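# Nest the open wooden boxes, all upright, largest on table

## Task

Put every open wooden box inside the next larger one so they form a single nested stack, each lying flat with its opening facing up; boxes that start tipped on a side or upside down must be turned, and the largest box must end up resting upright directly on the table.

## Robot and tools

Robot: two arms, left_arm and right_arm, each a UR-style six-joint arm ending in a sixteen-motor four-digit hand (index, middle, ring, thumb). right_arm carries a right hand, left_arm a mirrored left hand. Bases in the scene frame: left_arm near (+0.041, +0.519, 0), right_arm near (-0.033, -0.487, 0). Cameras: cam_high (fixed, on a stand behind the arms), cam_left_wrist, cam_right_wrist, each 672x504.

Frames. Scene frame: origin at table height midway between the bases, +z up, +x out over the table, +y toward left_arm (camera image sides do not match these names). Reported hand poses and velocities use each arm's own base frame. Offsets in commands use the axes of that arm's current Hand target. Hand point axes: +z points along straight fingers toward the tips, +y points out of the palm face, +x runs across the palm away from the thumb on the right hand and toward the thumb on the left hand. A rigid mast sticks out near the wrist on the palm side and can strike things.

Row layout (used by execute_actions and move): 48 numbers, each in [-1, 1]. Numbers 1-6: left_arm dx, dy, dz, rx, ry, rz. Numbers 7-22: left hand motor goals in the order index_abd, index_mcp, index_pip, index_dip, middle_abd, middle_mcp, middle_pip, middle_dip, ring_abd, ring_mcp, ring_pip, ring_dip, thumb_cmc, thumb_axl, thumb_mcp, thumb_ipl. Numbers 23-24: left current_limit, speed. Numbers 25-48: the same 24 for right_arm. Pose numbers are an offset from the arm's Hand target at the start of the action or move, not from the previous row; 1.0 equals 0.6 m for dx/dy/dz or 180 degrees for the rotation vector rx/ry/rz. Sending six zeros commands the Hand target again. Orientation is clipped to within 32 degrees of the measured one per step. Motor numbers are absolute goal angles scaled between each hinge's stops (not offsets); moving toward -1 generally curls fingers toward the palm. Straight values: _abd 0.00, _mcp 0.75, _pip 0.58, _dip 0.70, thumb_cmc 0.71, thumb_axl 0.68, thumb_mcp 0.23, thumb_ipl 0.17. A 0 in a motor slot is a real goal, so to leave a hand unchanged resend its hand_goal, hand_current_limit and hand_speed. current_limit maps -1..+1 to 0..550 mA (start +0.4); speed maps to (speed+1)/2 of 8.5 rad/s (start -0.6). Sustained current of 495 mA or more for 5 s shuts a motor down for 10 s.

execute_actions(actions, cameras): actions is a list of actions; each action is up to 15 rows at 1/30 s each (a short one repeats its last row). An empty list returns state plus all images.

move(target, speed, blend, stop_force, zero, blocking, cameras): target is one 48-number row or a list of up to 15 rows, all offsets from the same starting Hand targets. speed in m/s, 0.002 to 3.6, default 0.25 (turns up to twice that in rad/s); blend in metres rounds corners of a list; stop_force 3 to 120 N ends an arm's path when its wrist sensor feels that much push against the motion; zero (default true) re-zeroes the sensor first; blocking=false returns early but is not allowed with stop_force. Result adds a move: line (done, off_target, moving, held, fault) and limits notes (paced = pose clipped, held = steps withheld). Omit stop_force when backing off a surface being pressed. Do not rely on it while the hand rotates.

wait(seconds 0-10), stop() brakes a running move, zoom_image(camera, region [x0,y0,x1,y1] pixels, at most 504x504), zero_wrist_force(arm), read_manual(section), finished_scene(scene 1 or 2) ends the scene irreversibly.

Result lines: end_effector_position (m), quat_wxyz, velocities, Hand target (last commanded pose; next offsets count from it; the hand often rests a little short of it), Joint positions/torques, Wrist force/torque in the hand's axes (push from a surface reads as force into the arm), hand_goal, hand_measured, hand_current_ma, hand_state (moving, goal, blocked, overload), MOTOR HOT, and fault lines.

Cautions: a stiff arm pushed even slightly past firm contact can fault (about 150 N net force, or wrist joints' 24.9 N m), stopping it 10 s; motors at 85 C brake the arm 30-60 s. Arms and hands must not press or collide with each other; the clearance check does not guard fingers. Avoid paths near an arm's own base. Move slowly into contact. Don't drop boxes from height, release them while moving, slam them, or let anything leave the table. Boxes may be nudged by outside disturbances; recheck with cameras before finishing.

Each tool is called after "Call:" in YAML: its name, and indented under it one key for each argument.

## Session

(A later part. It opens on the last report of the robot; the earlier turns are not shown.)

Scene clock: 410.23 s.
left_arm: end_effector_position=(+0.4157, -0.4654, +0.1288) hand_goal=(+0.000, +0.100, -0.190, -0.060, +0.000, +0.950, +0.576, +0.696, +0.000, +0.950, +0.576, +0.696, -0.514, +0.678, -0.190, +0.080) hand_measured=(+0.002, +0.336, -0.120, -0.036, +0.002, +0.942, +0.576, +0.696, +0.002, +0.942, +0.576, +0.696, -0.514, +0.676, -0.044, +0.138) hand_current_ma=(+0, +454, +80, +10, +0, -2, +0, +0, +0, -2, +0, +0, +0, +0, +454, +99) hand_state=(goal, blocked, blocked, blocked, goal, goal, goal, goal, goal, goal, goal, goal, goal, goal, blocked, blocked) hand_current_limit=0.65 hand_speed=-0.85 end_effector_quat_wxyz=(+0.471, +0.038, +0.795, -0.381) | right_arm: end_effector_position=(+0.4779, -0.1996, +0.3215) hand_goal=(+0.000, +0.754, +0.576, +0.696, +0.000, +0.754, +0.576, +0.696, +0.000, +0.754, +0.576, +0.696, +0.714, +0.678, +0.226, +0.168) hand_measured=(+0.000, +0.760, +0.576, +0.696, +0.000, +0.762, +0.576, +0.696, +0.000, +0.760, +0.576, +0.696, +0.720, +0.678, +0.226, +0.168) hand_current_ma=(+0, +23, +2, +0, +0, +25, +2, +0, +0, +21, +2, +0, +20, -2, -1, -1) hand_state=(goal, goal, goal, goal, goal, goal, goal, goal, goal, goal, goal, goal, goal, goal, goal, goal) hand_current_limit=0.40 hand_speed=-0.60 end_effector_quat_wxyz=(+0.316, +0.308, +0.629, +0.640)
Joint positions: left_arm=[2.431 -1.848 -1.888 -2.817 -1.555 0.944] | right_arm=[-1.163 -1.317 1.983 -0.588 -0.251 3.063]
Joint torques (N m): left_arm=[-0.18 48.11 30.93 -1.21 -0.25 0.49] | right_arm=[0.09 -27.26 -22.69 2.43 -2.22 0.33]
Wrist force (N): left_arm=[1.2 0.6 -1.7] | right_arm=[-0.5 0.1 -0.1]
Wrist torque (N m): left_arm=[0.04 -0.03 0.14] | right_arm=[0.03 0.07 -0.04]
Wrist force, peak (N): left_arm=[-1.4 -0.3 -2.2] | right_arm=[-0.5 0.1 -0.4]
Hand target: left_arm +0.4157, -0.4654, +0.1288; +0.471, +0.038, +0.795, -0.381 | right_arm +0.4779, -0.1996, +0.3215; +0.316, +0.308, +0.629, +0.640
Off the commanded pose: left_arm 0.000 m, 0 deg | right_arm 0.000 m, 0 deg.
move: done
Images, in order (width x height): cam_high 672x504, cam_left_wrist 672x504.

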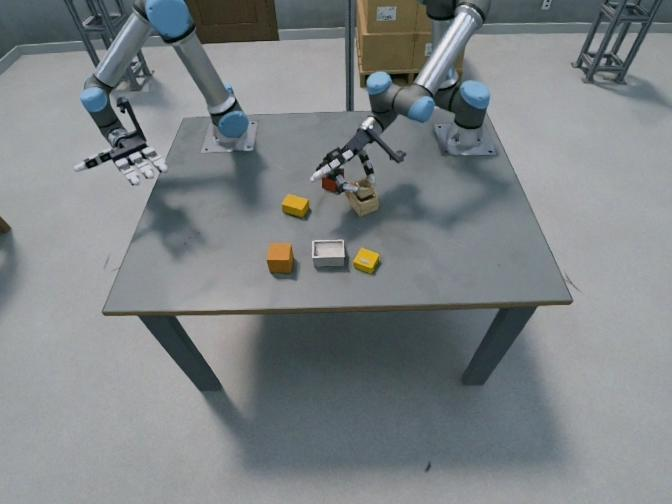

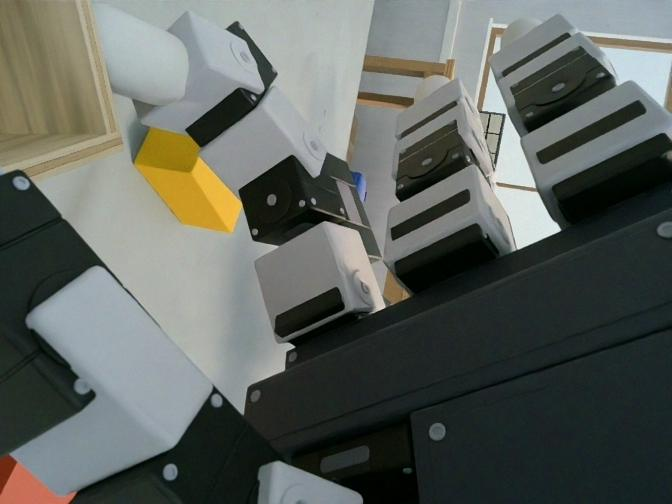

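Call:
move:
  target: [0.00178,-0.00102,-0.00047,0,-0.01643,0.03525, 0,0.10,-0.19,-0.06, 0,0.95,0.576,0.696, 0,0.95,0.576,0.696, -0.514,0.678,-0.19,0.08, 0.65,-0.85, 0,0,0,0,0,0, 0,0.754,0.576,0.696, 0,0.754,0.576,0.696, 0,0.754,0.576,0.696, 0.714,0.678,0.226,0.168, 0.4,-0.6]
  speed: 0.05
  cameras: ["cam_high","cam_left_wrist"]

Call:
zoom_image:
  camera: "cam_high"
  region: [350, 184, 382, 216]

Call:
zoom_image:
  camera: "cam_left_wrist"
  region: [0, 60, 180, 260]

Scene clock: 413.83 s.
left_arm: end_effector_position=(+0.4147, -0.4660, +0.1284) hand_goal=(+0.000, +0.100, -0.190, -0.060, +0.000, +0.950, +0.576, +0.696, +0.000, +0.950, +0.576, +0.696, -0.514, +0.678, -0.190, +0.080) hand_measured=(+0.002, +0.336, -0.120, -0.036, +0.002, +0.942, +0.576, +0.696, +0.002, +0.942, +0.576, +0.696, -0.514, +0.676, -0.044, +0.138) hand_current_ma=(+0, +454, +80, +10, +0, -2, +0, +0, +0, -2, +0, +0, +0, +0, +454, +99) hand_state=(goal, blocked, blocked, blocked, goal, goal, goal, goal, goal, goal, goal, goal, goal, goal, blocked, blocked) hand_current_limit=0.65 hand_speed=-0.85 end_effector_quat_wxyz=(+0.512, +0.072, +0.779, -0.355) | right_arm: end_effector_position=(+0.4779, -0.1996, +0.3215) hand_goal=(+0.000, +0.754, +0.576, +0.696, +0.000, +0.754, +0.576, +0.696, +0.000, +0.754, +0.576, +0.696, +0.714, +0.678, +0.226, +0.168) hand_measured=(+0.000, +0.760, +0.576, +0.696, +0.000, +0.762, +0.576, +0.696, +0.000, +0.760, +0.576, +0.696, +0.720, +0.678, +0.226, +0.168) hand_current_ma=(+0, +23, +2, +0, +0, +25, +2, +0, +0, +21, +2, +0, +20, -2, -1, -1) hand_state=(goal, goal, goal, goal, goal, goal, goal, goal, goal, goal, goal, goal, goal, goal, goal, goal) hand_current_limit=0.40 hand_speed=-0.60 end_effector_quat_wxyz=(+0.316, +0.308, +0.629, +0.640)
Joint positions: left_arm=[2.395 -1.859 -1.918 -2.731 -1.618 1.046] | right_arm=[-1.163 -1.317 1.983 -0.588 -0.251 3.063]
Joint torques (N m): left_arm=[-9.94 22.01 5.67 3.95 -1.7 1.42] | right_arm=[0.09 -27.34 -22.61 2.54 -2.14 0.27]
Wrist force (N): left_arm=[1.5 -0.1 -2.1] | right_arm=[-0.3 0.0 -0.2]
Wrist torque (N m): left_arm=[0.00 -0.04 -0.05] | right_arm=[0.02 0.05 -0.03]
Wrist force, peak (N): left_arm=[1.7 0.4 -2.2] | right_arm=[-0.2 0.6 0.0]
Hand target: left_arm +0.4147, -0.4660, +0.1284; +0.512, +0.072, +0.779, -0.355 | right_arm +0.4779, -0.1996, +0.3215; +0.316, +0.308, +0.629, +0.640
Off the commanded pose: left_arm 0.000 m, 0 deg | right_arm 0.000 m, 0 deg.
move: done
Images, in order (width x height): cam_high 672x504, cam_left_wrist 672x504.

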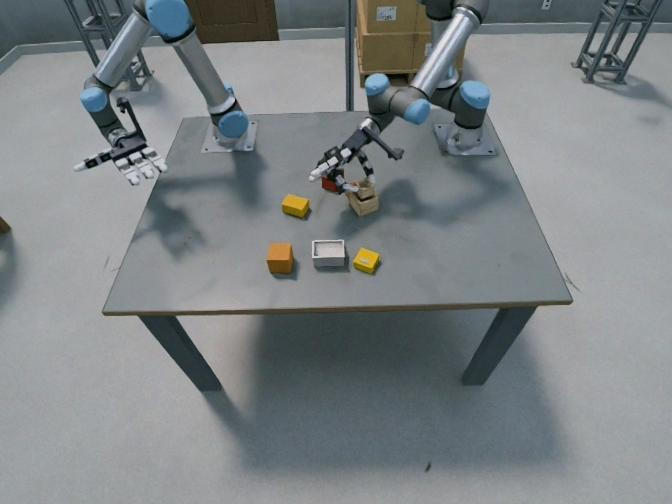

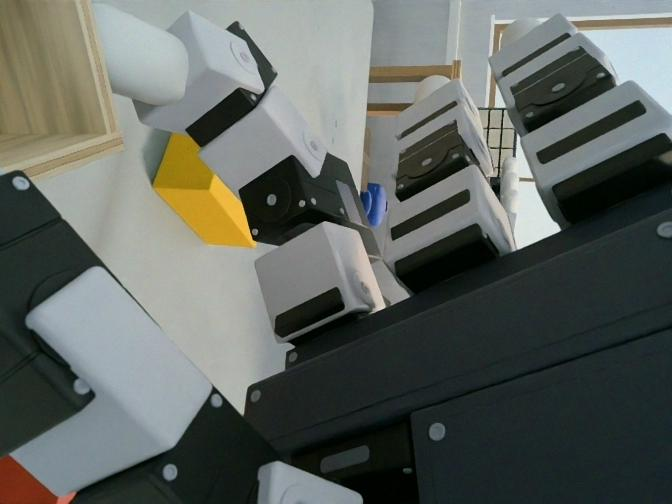

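Scaled by 15.750.

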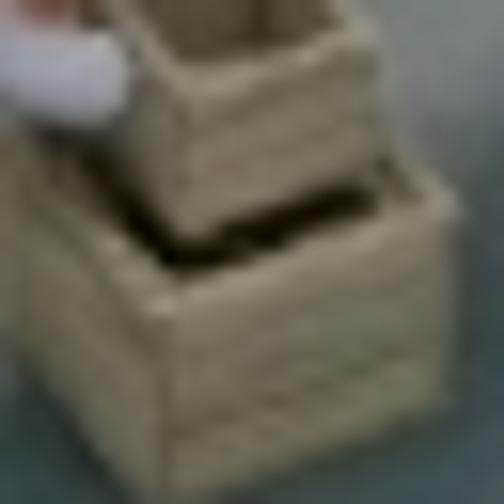

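Scaled by 2.520.

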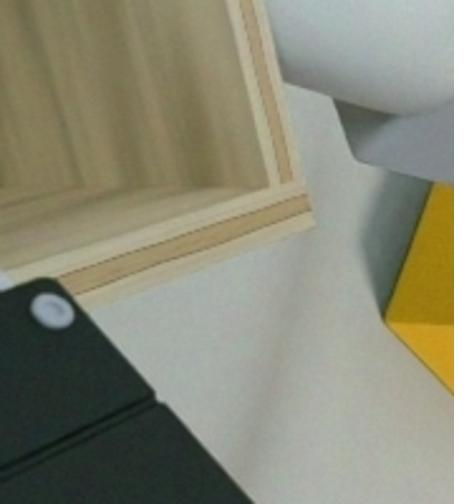

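Call:
move:
  target: [0.01839,0.01039,0.00485,0,0,0, 0,0.10,-0.19,-0.06, 0,0.95,0.576,0.696, 0,0.95,0.576,0.696, -0.514,0.678,-0.19,0.08, 0.65,-0.85, 0,0,0,0,0,0, 0,0.754,0.576,0.696, 0,0.754,0.576,0.696, 0,0.754,0.576,0.696, 0.714,0.678,0.226,0.168, 0.4,-0.6]
  speed: 0.01
  stop_force: 3
  cameras: ["cam_high","cam_left_wrist"]

Call:
zoom_image:
  camera: "cam_high"
  region: [350, 184, 382, 216]

Call:
zoom_image:
  camera: "cam_left_wrist"
  region: [0, 60, 180, 260]

Scene clock: 417.30 s.
left_arm: end_effector_position=(+0.4147, -0.4660, +0.1154) hand_goal=(+0.000, +0.100, -0.190, -0.060, +0.000, +0.950, +0.576, +0.696, +0.000, +0.950, +0.576, +0.696, -0.514, +0.678, -0.190, +0.080) hand_measured=(+0.002, +0.336, -0.120, -0.036, +0.002, +0.942, +0.576, +0.696, +0.002, +0.942, +0.576, +0.696, -0.514, +0.676, -0.044, +0.138) hand_current_ma=(+0, +454, +80, +10, +0, -2, +0, +0, +0, -2, +0, +0, +0, +0, +454, +99) hand_state=(goal, blocked, blocked, blocked, goal, goal, goal, goal, goal, goal, goal, goal, goal, goal, blocked, blocked) hand_current_limit=0.65 hand_speed=-0.85 end_effector_quat_wxyz=(+0.512, +0.072, +0.779, -0.355) | right_arm: end_effector_position=(+0.4779, -0.1996, +0.3215) hand_goal=(+0.000, +0.754, +0.576, +0.696, +0.000, +0.754, +0.576, +0.696, +0.000, +0.754, +0.576, +0.696, +0.714, +0.678, +0.226, +0.168) hand_measured=(+0.000, +0.760, +0.576, +0.696, +0.000, +0.762, +0.576, +0.696, +0.000, +0.760, +0.576, +0.696, +0.720, +0.678, +0.226, +0.168) hand_current_ma=(+0, +23, +2, +0, +0, +25, +2, +0, +0, +21, +2, +0, +20, -2, -1, -1) hand_state=(goal, goal, goal, goal, goal, goal, goal, goal, goal, goal, goal, goal, goal, goal, goal, goal) hand_current_limit=0.40 hand_speed=-0.60 end_effector_quat_wxyz=(+0.316, +0.308, +0.629, +0.640)
Joint positions: left_arm=[2.395 -1.879 -1.932 -2.697 -1.618 1.046] | right_arm=[-1.163 -1.317 1.983 -0.588 -0.251 3.063]
Joint torques (N m): left_arm=[0.6 21.59 4.29 3.68 0.23 1.48] | right_arm=[-0.44 -26.69 -23.03 2.58 -2.26 0.41]
Wrist force (N): left_arm=[1.5 0.2 -2.2] | right_arm=[0.0 0.0 -0.1]
Wrist torque (N m): left_arm=[0.05 -0.03 -0.06] | right_arm=[0.01 0.00 0.00]
Wrist force, peak (N): left_arm=[1.6 0.0 -2.2] | right_arm=[-0.6 0.2 -0.4]
Hand target: left_arm +0.4147, -0.4660, +0.1154; +0.512, +0.072, +0.779, -0.355 | right_arm +0.4779, -0.1996, +0.3215; +0.316, +0.308, +0.629, +0.640
Off the commanded pose: left_arm 0.000 m, 0 deg | right_arm 0.000 m, 0 deg.
move: done
Images, in order (width x height): cam_high 672x504, cam_left_wrist 672x504.

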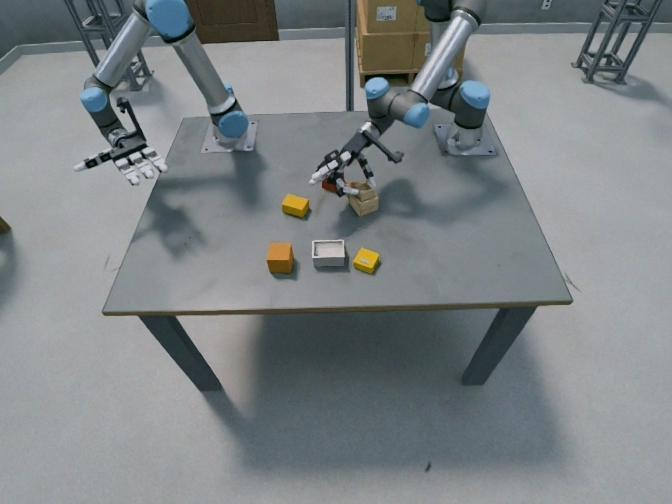

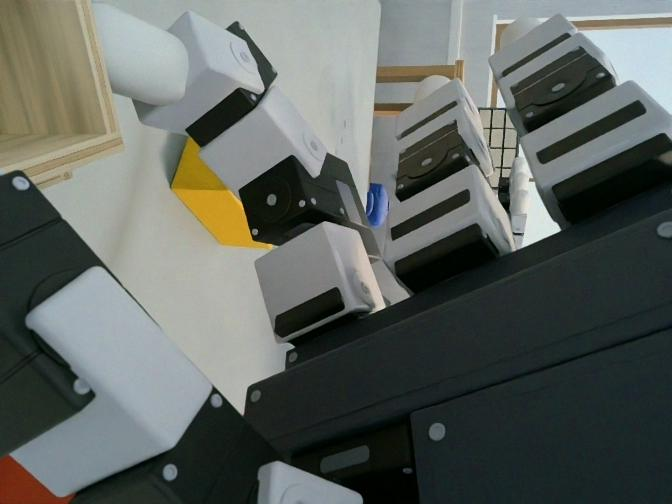

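Scaled by 15.750.

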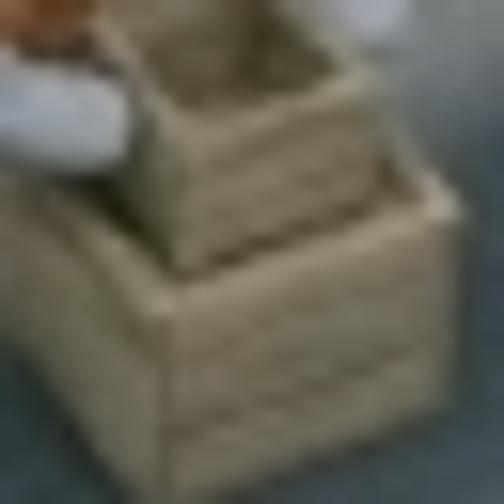

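Scaled by 2.520.

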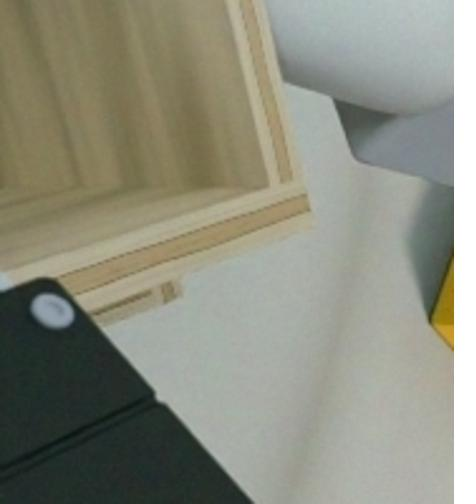

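Call:
move:
  target: [0.01132,0.00639,0.00299,0,0,0, 0,0.10,-0.19,-0.06, 0,0.95,0.576,0.696, 0,0.95,0.576,0.696, -0.514,0.678,-0.19,0.08, 0.65,-0.85, 0,0,0,0,0,0, 0,0.754,0.576,0.696, 0,0.754,0.576,0.696, 0,0.754,0.576,0.696, 0.714,0.678,0.226,0.168, 0.4,-0.6]
  speed: 0.01
  stop_force: 3
  cameras: ["cam_high","cam_left_wrist"]

Call:
zoom_image:
  camera: "cam_high"
  region: [350, 184, 382, 216]

Call:
zoom_image:
  camera: "cam_left_wrist"
  region: [0, 60, 180, 260]

Scene clock: 420.10 s.
left_arm: end_effector_position=(+0.4147, -0.4660, +0.1074) hand_goal=(+0.000, +0.100, -0.190, -0.060, +0.000, +0.950, +0.576, +0.696, +0.000, +0.950, +0.576, +0.696, -0.514, +0.678, -0.190, +0.080) hand_measured=(+0.002, +0.336, -0.120, -0.036, +0.002, +0.942, +0.576, +0.696, +0.002, +0.942, +0.576, +0.696, -0.514, +0.676, -0.044, +0.138) hand_current_ma=(+0, +454, +80, +10, +0, -2, +0, +0, +0, -2, +0, +0, +0, +0, +454, +99) hand_state=(goal, blocked, blocked, blocked, goal, goal, goal, goal, goal, goal, goal, goal, goal, goal, blocked, blocked) hand_current_limit=0.65 hand_speed=-0.85 end_effector_quat_wxyz=(+0.512, +0.072, +0.779, -0.355) | right_arm: end_effector_position=(+0.4779, -0.1996, +0.3215) hand_goal=(+0.000, +0.754, +0.576, +0.696, +0.000, +0.754, +0.576, +0.696, +0.000, +0.754, +0.576, +0.696, +0.714, +0.678, +0.226, +0.168) hand_measured=(+0.000, +0.760, +0.576, +0.696, +0.000, +0.762, +0.576, +0.696, +0.000, +0.760, +0.576, +0.696, +0.720, +0.678, +0.226, +0.168) hand_current_ma=(+0, +23, +2, +0, +0, +25, +2, +0, +0, +21, +2, +0, +20, -2, -1, -1) hand_state=(goal, goal, goal, goal, goal, goal, goal, goal, goal, goal, goal, goal, goal, goal, goal, goal) hand_current_limit=0.40 hand_speed=-0.60 end_effector_quat_wxyz=(+0.316, +0.308, +0.629, +0.640)
Joint positions: left_arm=[2.395 -1.892 -1.94 -2.677 -1.618 1.046] | right_arm=[-1.163 -1.317 1.983 -0.588 -0.251 3.063]
Joint torques (N m): left_arm=[5.98 22.11 5.24 3.63 1.36 1.27] | right_arm=[-0.36 -27.09 -22.58 2.5 -2.2 0.38]
Wrist force (N): left_arm=[1.9 -0.1 -2.0] | right_arm=[0.1 0.2 -0.2]
Wrist torque (N m): left_arm=[0.01 -0.08 -0.01] | right_arm=[0.04 0.00 0.01]
Wrist force, peak (N): left_arm=[1.7 -0.2 -2.3] | right_arm=[-0.6 0.2 -0.1]
Hand target: left_arm +0.4147, -0.4660, +0.1074; +0.512, +0.072, +0.779, -0.355 | right_arm +0.4779, -0.1996, +0.3215; +0.316, +0.308, +0.629, +0.640
Off the commanded pose: left_arm 0.000 m, 0 deg | right_arm 0.000 m, 0 deg.
move: done
Images, in order (width x height): cam_high 672x504, cam_left_wrist 672x504.

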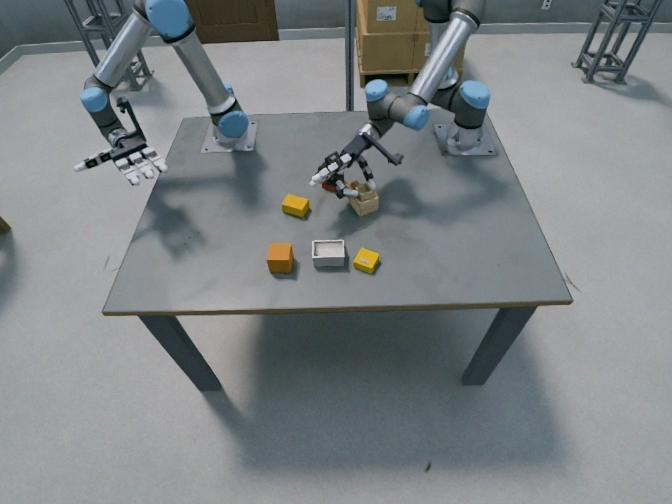

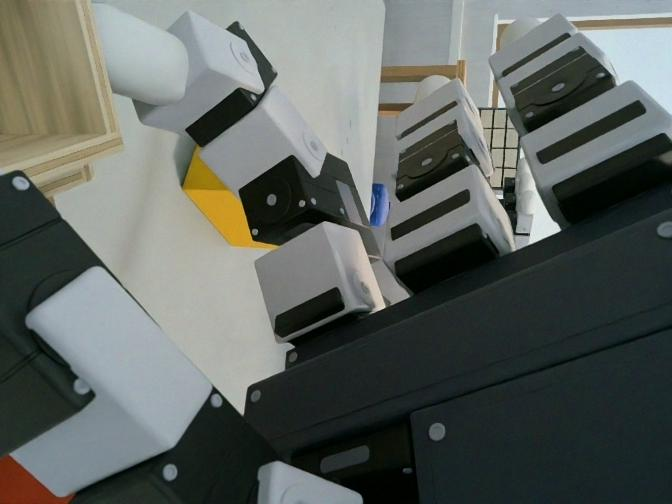

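Scaled by 15.750.

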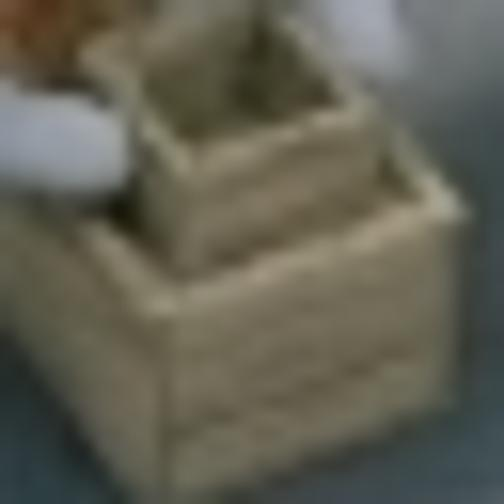

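Scaled by 2.520.

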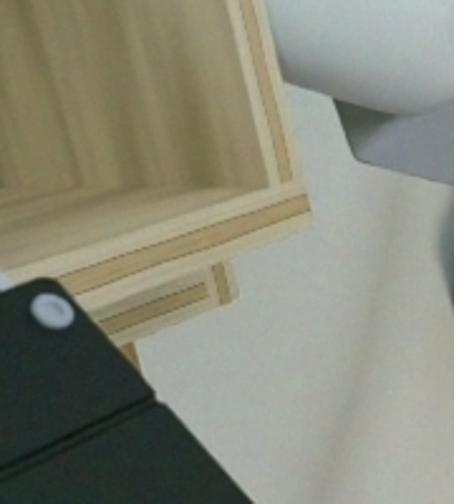

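Call:
move:
  target: [0.01132,0.00639,0.00299,0,0,0, 0,0.10,-0.19,-0.06, 0,0.95,0.576,0.696, 0,0.95,0.576,0.696, -0.514,0.678,-0.19,0.08, 0.65,-0.85, 0,0,0,0,0,0, 0,0.754,0.576,0.696, 0,0.754,0.576,0.696, 0,0.754,0.576,0.696, 0.714,0.678,0.226,0.168, 0.4,-0.6]
  speed: 0.01
  stop_force: 3
  cameras: ["cam_high","cam_left_wrist"]

Call:
zoom_image:
  camera: "cam_high"
  region: [350, 184, 382, 216]

Call:
zoom_image:
  camera: "cam_left_wrist"
  region: [0, 60, 180, 260]

Scene clock: 422.67 s.
left_arm: end_effector_position=(+0.4147, -0.4660, +0.1015) hand_goal=(+0.000, +0.100, -0.190, -0.060, +0.000, +0.950, +0.576, +0.696, +0.000, +0.950, +0.576, +0.696, -0.514, +0.678, -0.190, +0.080) hand_measured=(-0.006, +0.336, -0.120, -0.038, +0.002, +0.942, +0.576, +0.696, +0.002, +0.942, +0.576, +0.696, -0.514, +0.676, -0.044, +0.138) hand_current_ma=(-1, +454, +80, +9, +0, -2, +0, +0, +0, -2, +0, +0, +0, +0, +454, +99) hand_state=(goal, blocked, blocked, blocked, goal, goal, goal, goal, goal, goal, goal, goal, goal, goal, blocked, blocked) hand_current_limit=0.65 hand_speed=-0.85 end_effector_quat_wxyz=(+0.512, +0.072, +0.779, -0.355) | right_arm: end_effector_position=(+0.4779, -0.1996, +0.3215) hand_goal=(+0.000, +0.754, +0.576, +0.696, +0.000, +0.754, +0.576, +0.696, +0.000, +0.754, +0.576, +0.696, +0.714, +0.678, +0.226, +0.168) hand_measured=(+0.000, +0.760, +0.576, +0.696, +0.000, +0.762, +0.576, +0.696, +0.000, +0.760, +0.576, +0.696, +0.720, +0.678, +0.226, +0.168) hand_current_ma=(+0, +23, +2, +0, +0, +25, +2, +0, +0, +21, +2, +0, +20, -2, -1, -1) hand_state=(goal, goal, goal, goal, goal, goal, goal, goal, goal, goal, goal, goal, goal, goal, goal, goal) hand_current_limit=0.40 hand_speed=-0.60 end_effector_quat_wxyz=(+0.316, +0.308, +0.629, +0.640)
Joint positions: left_arm=[2.395 -1.902 -1.946 -2.661 -1.618 1.046] | right_arm=[-1.163 -1.317 1.983 -0.588 -0.251 3.063]
Joint torques (N m): left_arm=[5.73 47.83 29.49 -0.25 0.2 0.3] | right_arm=[0.52 -26.2 -22.28 2.37 -2.38 0.24]
Wrist force (N): left_arm=[0.6 -1.1 -2.3] | right_arm=[0.0 0.1 0.2]
Wrist torque (N m): left_arm=[0.00 -0.05 -0.03] | right_arm=[0.00 0.00 0.01]
Wrist force, peak (N): left_arm=[-0.9 -3.8 -3.5] | right_arm=[-0.5 0.2 -0.3]
Hand target: left_arm +0.4147, -0.4660, +0.1015; +0.512, +0.072, +0.779, -0.355 (not the last commanded pose) | right_arm +0.4779, -0.1996, +0.3215; +0.316, +0.308, +0.629, +0.640
Off the commanded pose: left_arm 0.002 m, 0 deg | right_arm 0.000 m, 0 deg.
move: contact (left_arm)
Images, in order (width x height): cam_high 672x504, cam_left_wrist 672x504.

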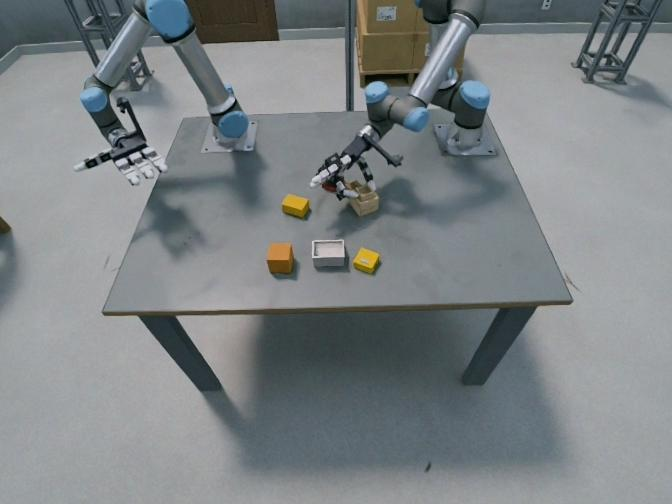

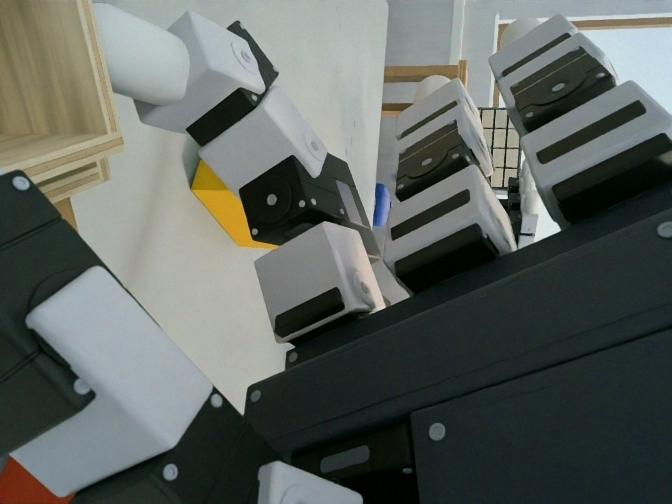

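Scaled by 15.750.

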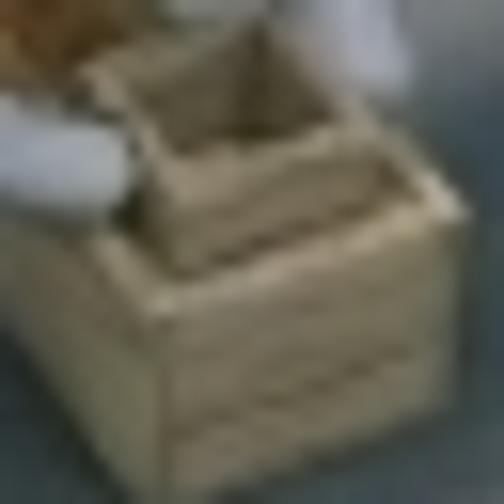

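Scaled by 2.520.

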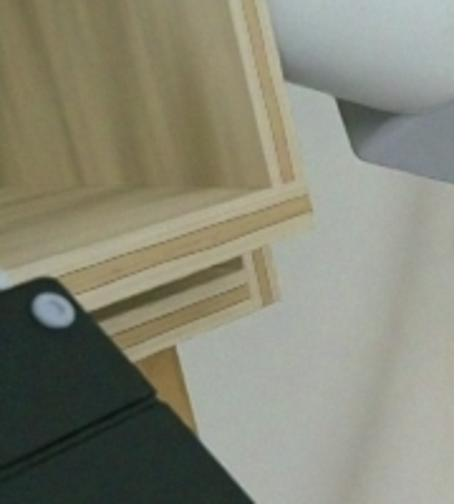

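Call:
move:
  target: [-0.00141,-0.0008,-0.00037,0,0,0, 0,0.10,-0.19,-0.06, 0,0.95,0.576,0.696, 0,0.95,0.576,0.696, -0.514,0.678,-0.19,0.08, 0.65,-0.85, 0,0,0,0,0,0, 0,0.754,0.576,0.696, 0,0.754,0.576,0.696, 0,0.754,0.576,0.696, 0.714,0.678,0.226,0.168, 0.4,-0.6]
  speed: 0.01

Call:
move:
  target: [0,0,0,0,0,0, 0,0.29,-0.13,-0.03, 0,0.95,0.576,0.696, 0,0.95,0.576,0.696, -0.514,0.678,-0.07,0.13, 0.4,-0.92, 0,0,0,0,0,0, 0,0.754,0.576,0.696, 0,0.754,0.576,0.696, 0,0.754,0.576,0.696, 0.714,0.678,0.226,0.168, 0.4,-0.6]
  speed: 0.01

Call:
move:
  target: [0,0,0,0,0,0, 0,0.39,-0.11,-0.01, 0,0.95,0.576,0.696, 0,0.95,0.576,0.696, -0.514,0.678,-0.01,0.16, 0.4,-0.985, 0,0,0,0,0,0, 0,0.754,0.576,0.696, 0,0.754,0.576,0.696, 0,0.754,0.576,0.696, 0.714,0.678,0.226,0.168, 0.4,-0.6]
  speed: 0.01

Call:
wait:
  seconds: 1.5
  cameras: ["cam_high","cam_left_wrist"]

Call:
zoom_image:
  camera: "cam_high"
  region: [350, 184, 382, 216]

Call:
zoom_image:
  camera: "cam_left_wrist"
  region: [0, 60, 180, 260]

Scene clock: 425.10 s.
left_arm: end_effector_position=(+0.4147, -0.4660, +0.1025) hand_goal=(+0.000, +0.100, -0.190, -0.060, +0.000, +0.950, +0.576, +0.696, +0.000, +0.950, +0.576, +0.696, -0.514, +0.678, -0.190, +0.080) hand_measured=(+0.002, +0.336, -0.120, -0.038, +0.002, +0.942, +0.576, +0.696, +0.002, +0.942, +0.576, +0.696, -0.512, +0.676, -0.044, +0.138) hand_current_ma=(+0, +454, +80, +9, +0, -2, +0, +0, +0, -2, +0, +0, +0, +0, +454, +99) hand_state=(goal, blocked, blocked, blocked, goal, goal, goal, goal, goal, goal, goal, goal, goal, goal, blocked, blocked) hand_current_limit=0.65 hand_speed=-0.85 end_effector_quat_wxyz=(+0.512, +0.072, +0.779, -0.355) | right_arm: end_effector_position=(+0.4779, -0.1996, +0.3215) hand_goal=(+0.000, +0.754, +0.576, +0.696, +0.000, +0.754, +0.576, +0.696, +0.000, +0.754, +0.576, +0.696, +0.714, +0.678, +0.226, +0.168) hand_measured=(+0.000, +0.760, +0.576, +0.696, +0.000, +0.762, +0.576, +0.696, +0.000, +0.760, +0.576, +0.696, +0.720, +0.678, +0.226, +0.168) hand_current_ma=(+0, +23, +2, +0, +0, +25, +2, +0, +0, +21, +2, +0, +20, -2, -1, -1) hand_state=(goal, goal, goal, goal, goal, goal, goal, goal, goal, goal, goal, goal, goal, goal, goal, goal) hand_current_limit=0.40 hand_speed=-0.60 end_effector_quat_wxyz=(+0.316, +0.308, +0.629, +0.640)
Joint positions: left_arm=[2.395 -1.9 -1.945 -2.664 -1.618 1.046] | right_arm=[-1.163 -1.317 1.983 -0.588 -0.251 3.063]
Joint torques (N m): left_arm=[4.94 48.69 30.93 -0.63 -1.66 -0.84] | right_arm=[-0.67 -27.25 -22.84 2.53 -2.13 0.36]
Wrist force (N): left_arm=[1.2 0.2 -1.9] | right_arm=[-0.3 0.1 -0.2]
Wrist torque (N m): left_arm=[0.02 0.01 -0.07] | right_arm=[0.03 0.04 -0.02]
Wrist force, peak (N): left_arm=[0.7 -1.5 -2.5] | right_arm=[-0.4 0.4 -0.5]
Hand target: left_arm +0.4147, -0.4660, +0.1025; +0.512, +0.072, +0.779, -0.355 | right_arm +0.4779, -0.1996, +0.3215; +0.316, +0.308, +0.629, +0.640
Off the commanded pose: left_arm 0.000 m, 0 deg | right_arm 0.000 m, 0 deg.
move: done

Scene clock: 425.60 s.
left_arm: end_effector_position=(+0.4147, -0.4660, +0.1025) hand_goal=(+0.000, +0.290, -0.130, -0.030, +0.000, +0.950, +0.576, +0.696, +0.000, +0.950, +0.576, +0.696, -0.514, +0.678, -0.070, +0.130) hand_measured=(+0.002, +0.336, -0.110, -0.018, +0.002, +0.942, +0.576, +0.696, +0.002, +0.942, +0.576, +0.696, -0.510, +0.678, -0.046, +0.148) hand_current_ma=(+0, +39, +8, +3, +0, -2, +0, +0, +0, -2, +0, +0, +0, +0, +20, +10) hand_state=(goal, blocked, blocked, goal, goal, goal, goal, goal, goal, goal, goal, goal, goal, goal, moving, goal) hand_current_limit=0.40 hand_speed=-0.92 end_effector_quat_wxyz=(+0.512, +0.072, +0.779, -0.355) | right_arm: end_effector_position=(+0.4779, -0.1996, +0.3215) hand_goal=(+0.000, +0.754, +0.576, +0.696, +0.000, +0.754, +0.576, +0.696, +0.000, +0.754, +0.576, +0.696, +0.714, +0.678, +0.226, +0.168) hand_measured=(+0.000, +0.760, +0.576, +0.696, +0.000, +0.762, +0.576, +0.696, +0.000, +0.760, +0.576, +0.696, +0.720, +0.678, +0.226, +0.168) hand_current_ma=(+0, +23, +2, +0, +0, +25, +2, +0, +0, +21, +2, +0, +20, -2, -1, -1) hand_state=(goal, goal, goal, goal, goal, goal, goal, goal, goal, goal, goal, goal, goal, goal, goal, goal) hand_current_limit=0.40 hand_speed=-0.60 end_effector_quat_wxyz=(+0.316, +0.308, +0.629, +0.640)
Joint positions: left_arm=[2.395 -1.9 -1.945 -2.664 -1.618 1.046] | right_arm=[-1.163 -1.317 1.983 -0.588 -0.251 3.063]
Joint torques (N m): left_arm=[4.24 48.92 30.57 -0.79 -1.64 -0.78] | right_arm=[-0.23 -26.36 -22.76 2.47 -2.07 0.23]
Wrist force (N): left_arm=[1.3 -0.3 -1.5] | right_arm=[-0.3 0.3 -0.4]
Wrist torque (N m): left_arm=[-0.01 -0.03 -0.04] | right_arm=[0.06 0.05 -0.03]
Wrist force, peak (N): left_arm=[1.6 -0.7 -2.2] | right_arm=[-0.5 0.1 -0.3]
Hand target: left_arm +0.4147, -0.4660, +0.1025; +0.512, +0.072, +0.779, -0.355 | right_arm +0.4779, -0.1996, +0.3215; +0.316, +0.308, +0.629, +0.640
Off the commanded pose: left_arm 0.000 m, 0 deg | right_arm 0.000 m, 0 deg.
move: done

Scene clock: 426.10 s.
left_arm: end_effector_position=(+0.4147, -0.4660, +0.1025) hand_goal=(+0.000, +0.390, -0.110, -0.010, +0.000, +0.950, +0.576, +0.696, +0.000, +0.950, +0.576, +0.696, -0.514, +0.678, -0.010, +0.160) hand_measured=(+0.002, +0.336, -0.108, -0.014, +0.002, +0.942, +0.576, +0.696, +0.002, +0.942, +0.576, +0.696, -0.508, +0.678, -0.042, +0.152) hand_current_ma=(+0, +8, +0, +0, +0, -2, +0, +0, +0, -2, +0, +0, +1, +0, +1, +0) hand_state=(goal, moving, goal, goal, goal, goal, goal, goal, goal, goal, goal, goal, goal, goal, moving, moving) hand_current_limit=0.40 hand_speed=-0.98 end_effector_quat_wxyz=(+0.512, +0.072, +0.779, -0.355) | right_arm: end_effector_position=(+0.4779, -0.1996, +0.3215) hand_goal=(+0.000, +0.754, +0.576, +0.696, +0.000, +0.754, +0.576, +0.696, +0.000, +0.754, +0.576, +0.696, +0.714, +0.678, +0.226, +0.168) hand_measured=(+0.000, +0.760, +0.576, +0.696, +0.000, +0.762, +0.576, +0.696, +0.000, +0.760, +0.576, +0.696, +0.720, +0.678, +0.226, +0.168) hand_current_ma=(+0, +23, +2, +0, +0, +25, +2, +0, +0, +21, +2, +0, +20, -2, -1, -1) hand_state=(goal, goal, goal, goal, goal, goal, goal, goal, goal, goal, goal, goal, goal, goal, goal, goal) hand_current_limit=0.40 hand_speed=-0.60 end_effector_quat_wxyz=(+0.316, +0.308, +0.629, +0.640)
Joint positions: left_arm=[2.395 -1.9 -1.945 -2.664 -1.618 1.046] | right_arm=[-1.163 -1.317 1.983 -0.588 -0.251 3.063]
Joint torques (N m): left_arm=[3.39 48.47 30.19 -0.81 -1.68 -0.88] | right_arm=[0.31 -27.03 -22.39 2.44 -2.24 0.4]
Wrist force (N): left_arm=[1.3 -1.1 -1.8] | right_arm=[-0.2 0.1 0.0]
Wrist torque (N m): left_arm=[0.01 -0.07 -0.04] | right_arm=[0.01 0.02 -0.01]
Wrist force, peak (N): left_arm=[1.3 -1.2 -2.3] | right_arm=[-0.3 0.2 -0.2]
Hand target: left_arm +0.4147, -0.4660, +0.1025; +0.512, +0.072, +0.779, -0.355 | right_arm +0.4779, -0.1996, +0.3215; +0.316, +0.308, +0.629, +0.640
Off the commanded pose: left_arm 0.000 m, 0 deg | right_arm 0.000 m, 0 deg.
move: done

Scene clock: 427.60 s.
left_arm: end_effector_position=(+0.4147, -0.4660, +0.1025) hand_goal=(+0.000, +0.390, -0.110, -0.010, +0.000, +0.950, +0.576, +0.696, +0.000, +0.950, +0.576, +0.696, -0.514, +0.678, -0.010, +0.160) hand_measured=(+0.002, +0.362, -0.114, -0.014, +0.002, +0.942, +0.576, +0.696, +0.002, +0.942, +0.576, +0.696, -0.508, +0.678, -0.012, +0.158) hand_current_ma=(+0, -16, +0, +0, +0, -2, +0, +0, +0, -2, +0, +0, +1, +0, +0, +0) hand_state=(goal, blocked, goal, goal, goal, goal, goal, goal, goal, goal, goal, goal, goal, goal, goal, goal) hand_current_limit=0.40 hand_speed=-0.98 end_effector_quat_wxyz=(+0.512, +0.072, +0.779, -0.355) | right_arm: end_effector_position=(+0.4779, -0.1996, +0.3215) hand_goal=(+0.000, +0.754, +0.576, +0.696, +0.000, +0.754, +0.576, +0.696, +0.000, +0.754, +0.576, +0.696, +0.714, +0.678, +0.226, +0.168) hand_measured=(+0.000, +0.760, +0.576, +0.696, +0.000, +0.762, +0.576, +0.696, +0.000, +0.760, +0.576, +0.696, +0.720, +0.678, +0.226, +0.168) hand_current_ma=(+0, +23, +2, +0, +0, +25, +2, +0, +0, +21, +2, +0, +20, -2, -1, -1) hand_state=(goal, goal, goal, goal, goal, goal, goal, goal, goal, goal, goal, goal, goal, goal, goal, goal) hand_current_limit=0.40 hand_speed=-0.60 end_effector_quat_wxyz=(+0.316, +0.308, +0.629, +0.640)
Joint positions: left_arm=[2.395 -1.9 -1.945 -2.664 -1.618 1.046] | right_arm=[-1.163 -1.317 1.983 -0.588 -0.251 3.063]
Joint torques (N m): left_arm=[0.93 45.52 28.71 -0.66 -1.32 -0.9] | right_arm=[-0.14 -27.53 -22.69 2.54 -2.26 0.45]
Wrist force (N): left_arm=[0.6 -0.4 -2.2] | right_arm=[-0.1 0.2 -0.2]
Wrist torque (N m): left_arm=[-0.05 0.03 -0.04] | right_arm=[0.04 0.01 0.01]
Wrist force, peak (N): left_arm=[1.2 -0.4 -2.5] | right_arm=[-0.4 0.0 -0.4]
Hand target: left_arm +0.4147, -0.4660, +0.1025; +0.512, +0.072, +0.779, -0.355 | right_arm +0.4779, -0.1996, +0.3215; +0.316, +0.308, +0.629, +0.640
Off the commanded pose: left_arm 0.000 m, 0 deg | right_arm 0.000 m, 0 deg.
wait: 1.50 s; at rest by 0.17 s
Images, in order (width x height): cam_high 672x504, cam_left_wrist 672x504.

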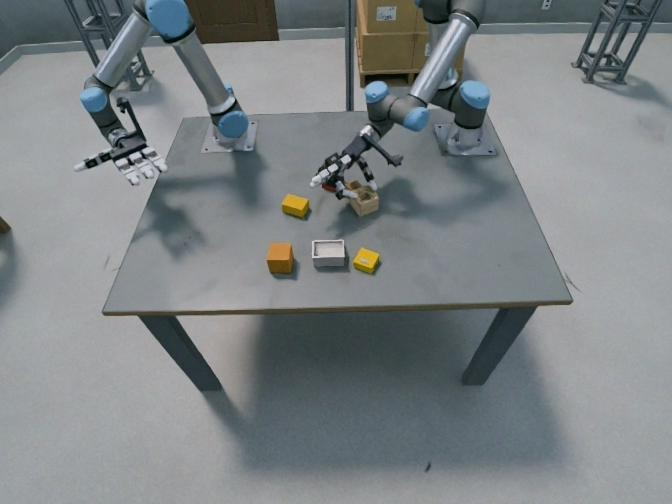

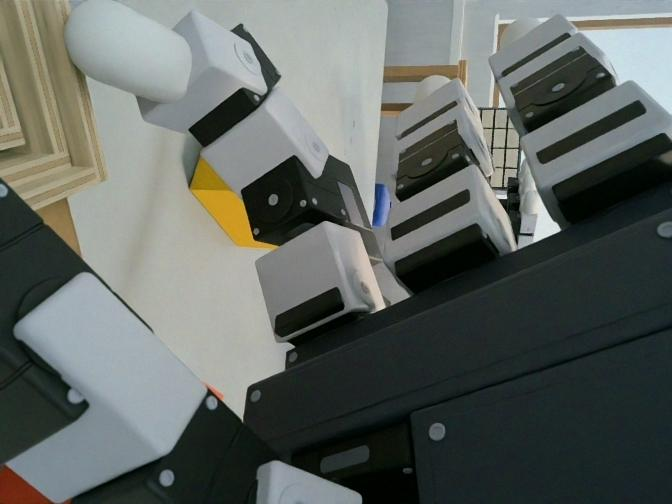

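Scaled by 15.750.

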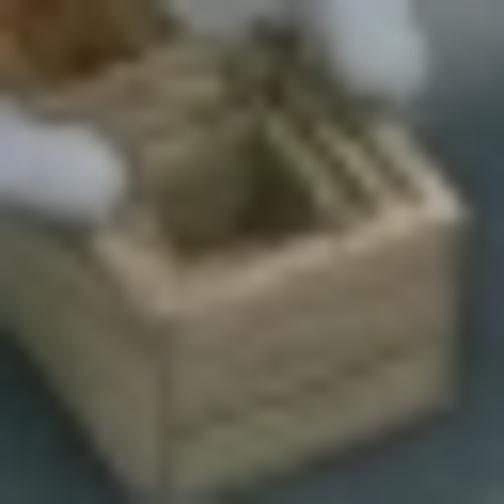

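Scaled by 2.520.

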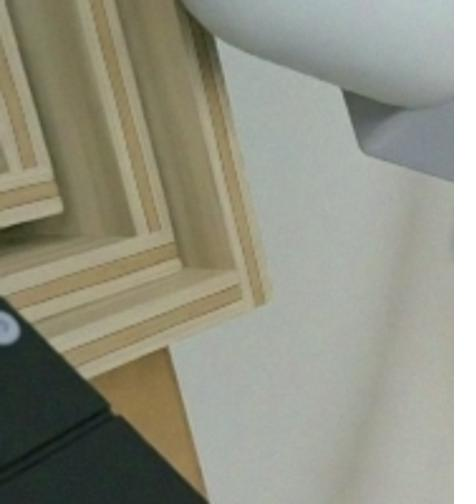

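Call:
move:
  target: [0,0,0,0,0,0, 0,0.45,-0.11,0.0145, 0,0.95,0.576,0.696, 0,0.95,0.576,0.696, -0.514,0.678,0.06,0.168, 0.4,-0.9, 0,0,0,0,0,0, 0,0.754,0.576,0.696, 0,0.754,0.576,0.696, 0,0.754,0.576,0.696, 0.714,0.678,0.226,0.168, 0.4,-0.6]
  speed: 0.03

Call:
move:
  target: [-0.1698,-0.0959,-0.0448,0,0,0, 0,0.45,-0.11,0.0145, 0,0.95,0.576,0.696, 0,0.95,0.576,0.696, -0.514,0.678,0.06,0.168, 0.4,-0.9, 0,0,0,0,0,0, 0,0.754,0.576,0.696, 0,0.754,0.576,0.696, 0,0.754,0.576,0.696, 0.714,0.678,0.226,0.168, 0.4,-0.6]
  speed: 0.08
  cameras: ["cam_high","cam_left_wrist"]

Call:
zoom_image:
  camera: "cam_high"
  region: [340, 175, 390, 225]

Call:
zoom_image:
  camera: "cam_left_wrist"
  region: [0, 60, 180, 260]

Scene clock: 429.00 s.
left_arm: end_effector_position=(+0.4147, -0.4660, +0.1025) hand_goal=(+0.000, +0.450, -0.110, +0.014, +0.000, +0.950, +0.576, +0.696, +0.000, +0.950, +0.576, +0.696, -0.514, +0.678, +0.060, +0.168) hand_measured=(+0.000, +0.440, -0.112, +0.012, +0.002, +0.942, +0.576, +0.696, +0.002, +0.942, +0.576, +0.696, -0.508, +0.678, +0.058, +0.166) hand_current_ma=(+0, -2, +0, +0, +0, -2, +0, +0, +0, -2, +0, +0, +1, +0, +0, +0) hand_state=(goal, goal, goal, goal, goal, goal, goal, goal, goal, goal, goal, goal, goal, goal, goal, goal) hand_current_limit=0.40 hand_speed=-0.90 end_effector_quat_wxyz=(+0.512, +0.072, +0.779, -0.355) | right_arm: end_effector_position=(+0.4779, -0.1996, +0.3215) hand_goal=(+0.000, +0.754, +0.576, +0.696, +0.000, +0.754, +0.576, +0.696, +0.000, +0.754, +0.576, +0.696, +0.714, +0.678, +0.226, +0.168) hand_measured=(+0.000, +0.760, +0.576, +0.696, +0.000, +0.762, +0.576, +0.696, +0.000, +0.760, +0.576, +0.696, +0.720, +0.678, +0.226, +0.168) hand_current_ma=(+0, +23, +2, +0, +0, +25, +2, +0, +0, +21, +2, +0, +20, -2, -1, -1) hand_state=(goal, goal, goal, goal, goal, goal, goal, goal, goal, goal, goal, goal, goal, goal, goal, goal) hand_current_limit=0.40 hand_speed=-0.60 end_effector_quat_wxyz=(+0.316, +0.308, +0.629, +0.640)
Joint positions: left_arm=[2.395 -1.9 -1.945 -2.664 -1.618 1.046] | right_arm=[-1.163 -1.317 1.983 -0.588 -0.251 3.063]
Joint torques (N m): left_arm=[-2.6 44.87 28.1 -0.64 -1.09 -0.68] | right_arm=[-0.17 -26.89 -22.35 2.53 -2.04 0.42]
Wrist force (N): left_arm=[1.1 -0.2 -1.9] | right_arm=[-0.6 0.4 -0.3]
Wrist torque (N m): left_arm=[-0.01 0.01 -0.05] | right_arm=[0.07 0.08 -0.04]
Wrist force, peak (N): left_arm=[0.7 -0.8 -2.9] | right_arm=[-0.6 0.4 -0.3]
Hand target: left_arm +0.4147, -0.4660, +0.1025; +0.512, +0.072, +0.779, -0.355 | right_arm +0.4779, -0.1996, +0.3215; +0.316, +0.308, +0.629, +0.640
Off the commanded pose: left_arm 0.000 m, 0 deg | right_arm 0.000 m, 0 deg.
move: done

Scene clock: 430.93 s.
left_arm: end_effector_position=(+0.4146, -0.4661, +0.2225) hand_goal=(+0.000, +0.450, -0.110, +0.014, +0.000, +0.950, +0.576, +0.696, +0.000, +0.950, +0.576, +0.696, -0.514, +0.678, +0.060, +0.168) hand_measured=(+0.000, +0.440, -0.112, +0.012, +0.002, +0.942, +0.576, +0.696, +0.002, +0.942, +0.576, +0.696, -0.508, +0.678, +0.058, +0.166) hand_current_ma=(+0, -2, +0, +0, +0, -2, +0, +0, +0, -2, +0, +0, +1, +0, +0, +0) hand_state=(goal, goal, goal, goal, goal, goal, goal, goal, goal, goal, goal, goal, goal, goal, goal, goal) hand_current_limit=0.40 hand_speed=-0.90 end_effector_quat_wxyz=(+0.512, +0.072, +0.779, -0.355) | right_arm: end_effector_position=(+0.4779, -0.1996, +0.3215) hand_goal=(+0.000, +0.754, +0.576, +0.696, +0.000, +0.754, +0.576, +0.696, +0.000, +0.754, +0.576, +0.696, +0.714, +0.678, +0.226, +0.168) hand_measured=(+0.000, +0.760, +0.576, +0.696, +0.000, +0.762, +0.576, +0.696, +0.000, +0.760, +0.576, +0.696, +0.720, +0.678, +0.226, +0.168) hand_current_ma=(+0, +23, +2, +0, +0, +25, +2, +0, +0, +21, +2, +0, +20, -2, -1, -1) hand_state=(goal, goal, goal, goal, goal, goal, goal, goal, goal, goal, goal, goal, goal, goal, goal, goal) hand_current_limit=0.40 hand_speed=-0.60 end_effector_quat_wxyz=(+0.316, +0.308, +0.629, +0.640)
Joint positions: left_arm=[2.395 -1.746 -1.788 -2.975 -1.618 1.046] | right_arm=[-1.163 -1.317 1.983 -0.588 -0.251 3.063]
Joint torques (N m): left_arm=[-8.84 45.62 33.37 -1.12 -1.69 -0.94] | right_arm=[-0.47 -27.02 -22.16 2.59 -2.12 0.35]
Wrist force (N): left_arm=[1.3 0.1 -2.1] | right_arm=[-0.3 0.3 -0.2]
Wrist torque (N m): left_arm=[0.04 0.01 -0.05] | right_arm=[0.07 0.05 -0.02]
Wrist force, peak (N): left_arm=[2.0 -0.2 -2.0] | right_arm=[-0.4 0.3 -0.4]
Hand target: left_arm +0.4146, -0.4661, +0.2225; +0.512, +0.072, +0.779, -0.355 | right_arm +0.4779, -0.1996, +0.3215; +0.316, +0.308, +0.629, +0.640
Off the commanded pose: left_arm 0.000 m, 0 deg | right_arm 0.000 m, 0 deg.
move: done
Images, in order (width x height): cam_high 672x504, cam_left_wrist 672x504.

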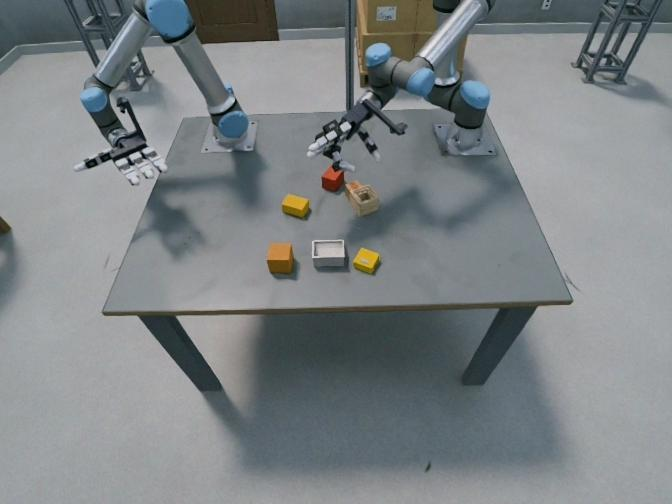

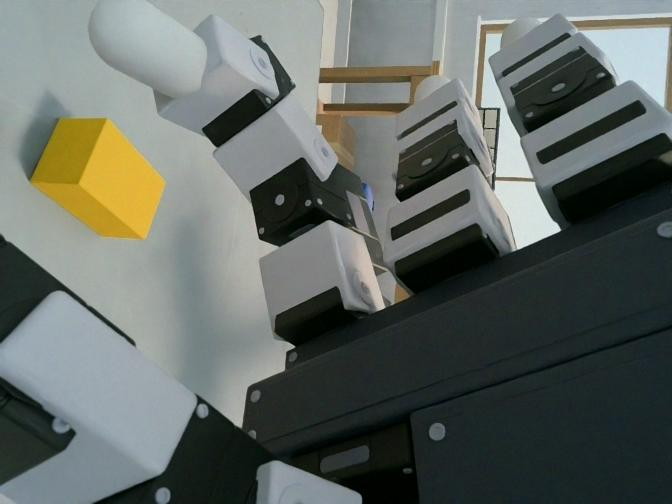

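Scaled by 10.080.

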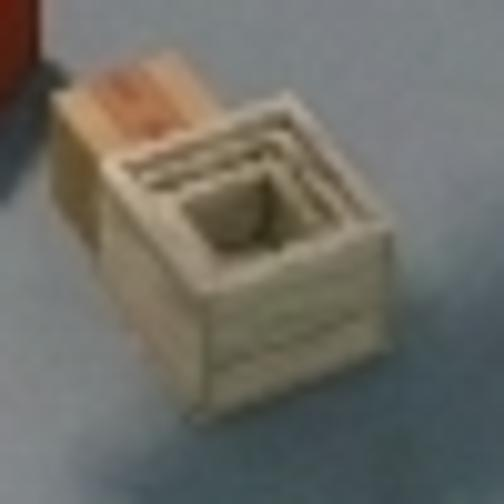

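Scaled by 2.520.

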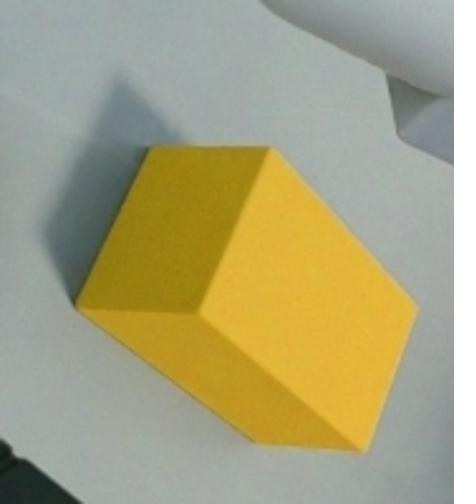

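Call:
finished_scene:
  scene: 1

The scene is finished: the task was done.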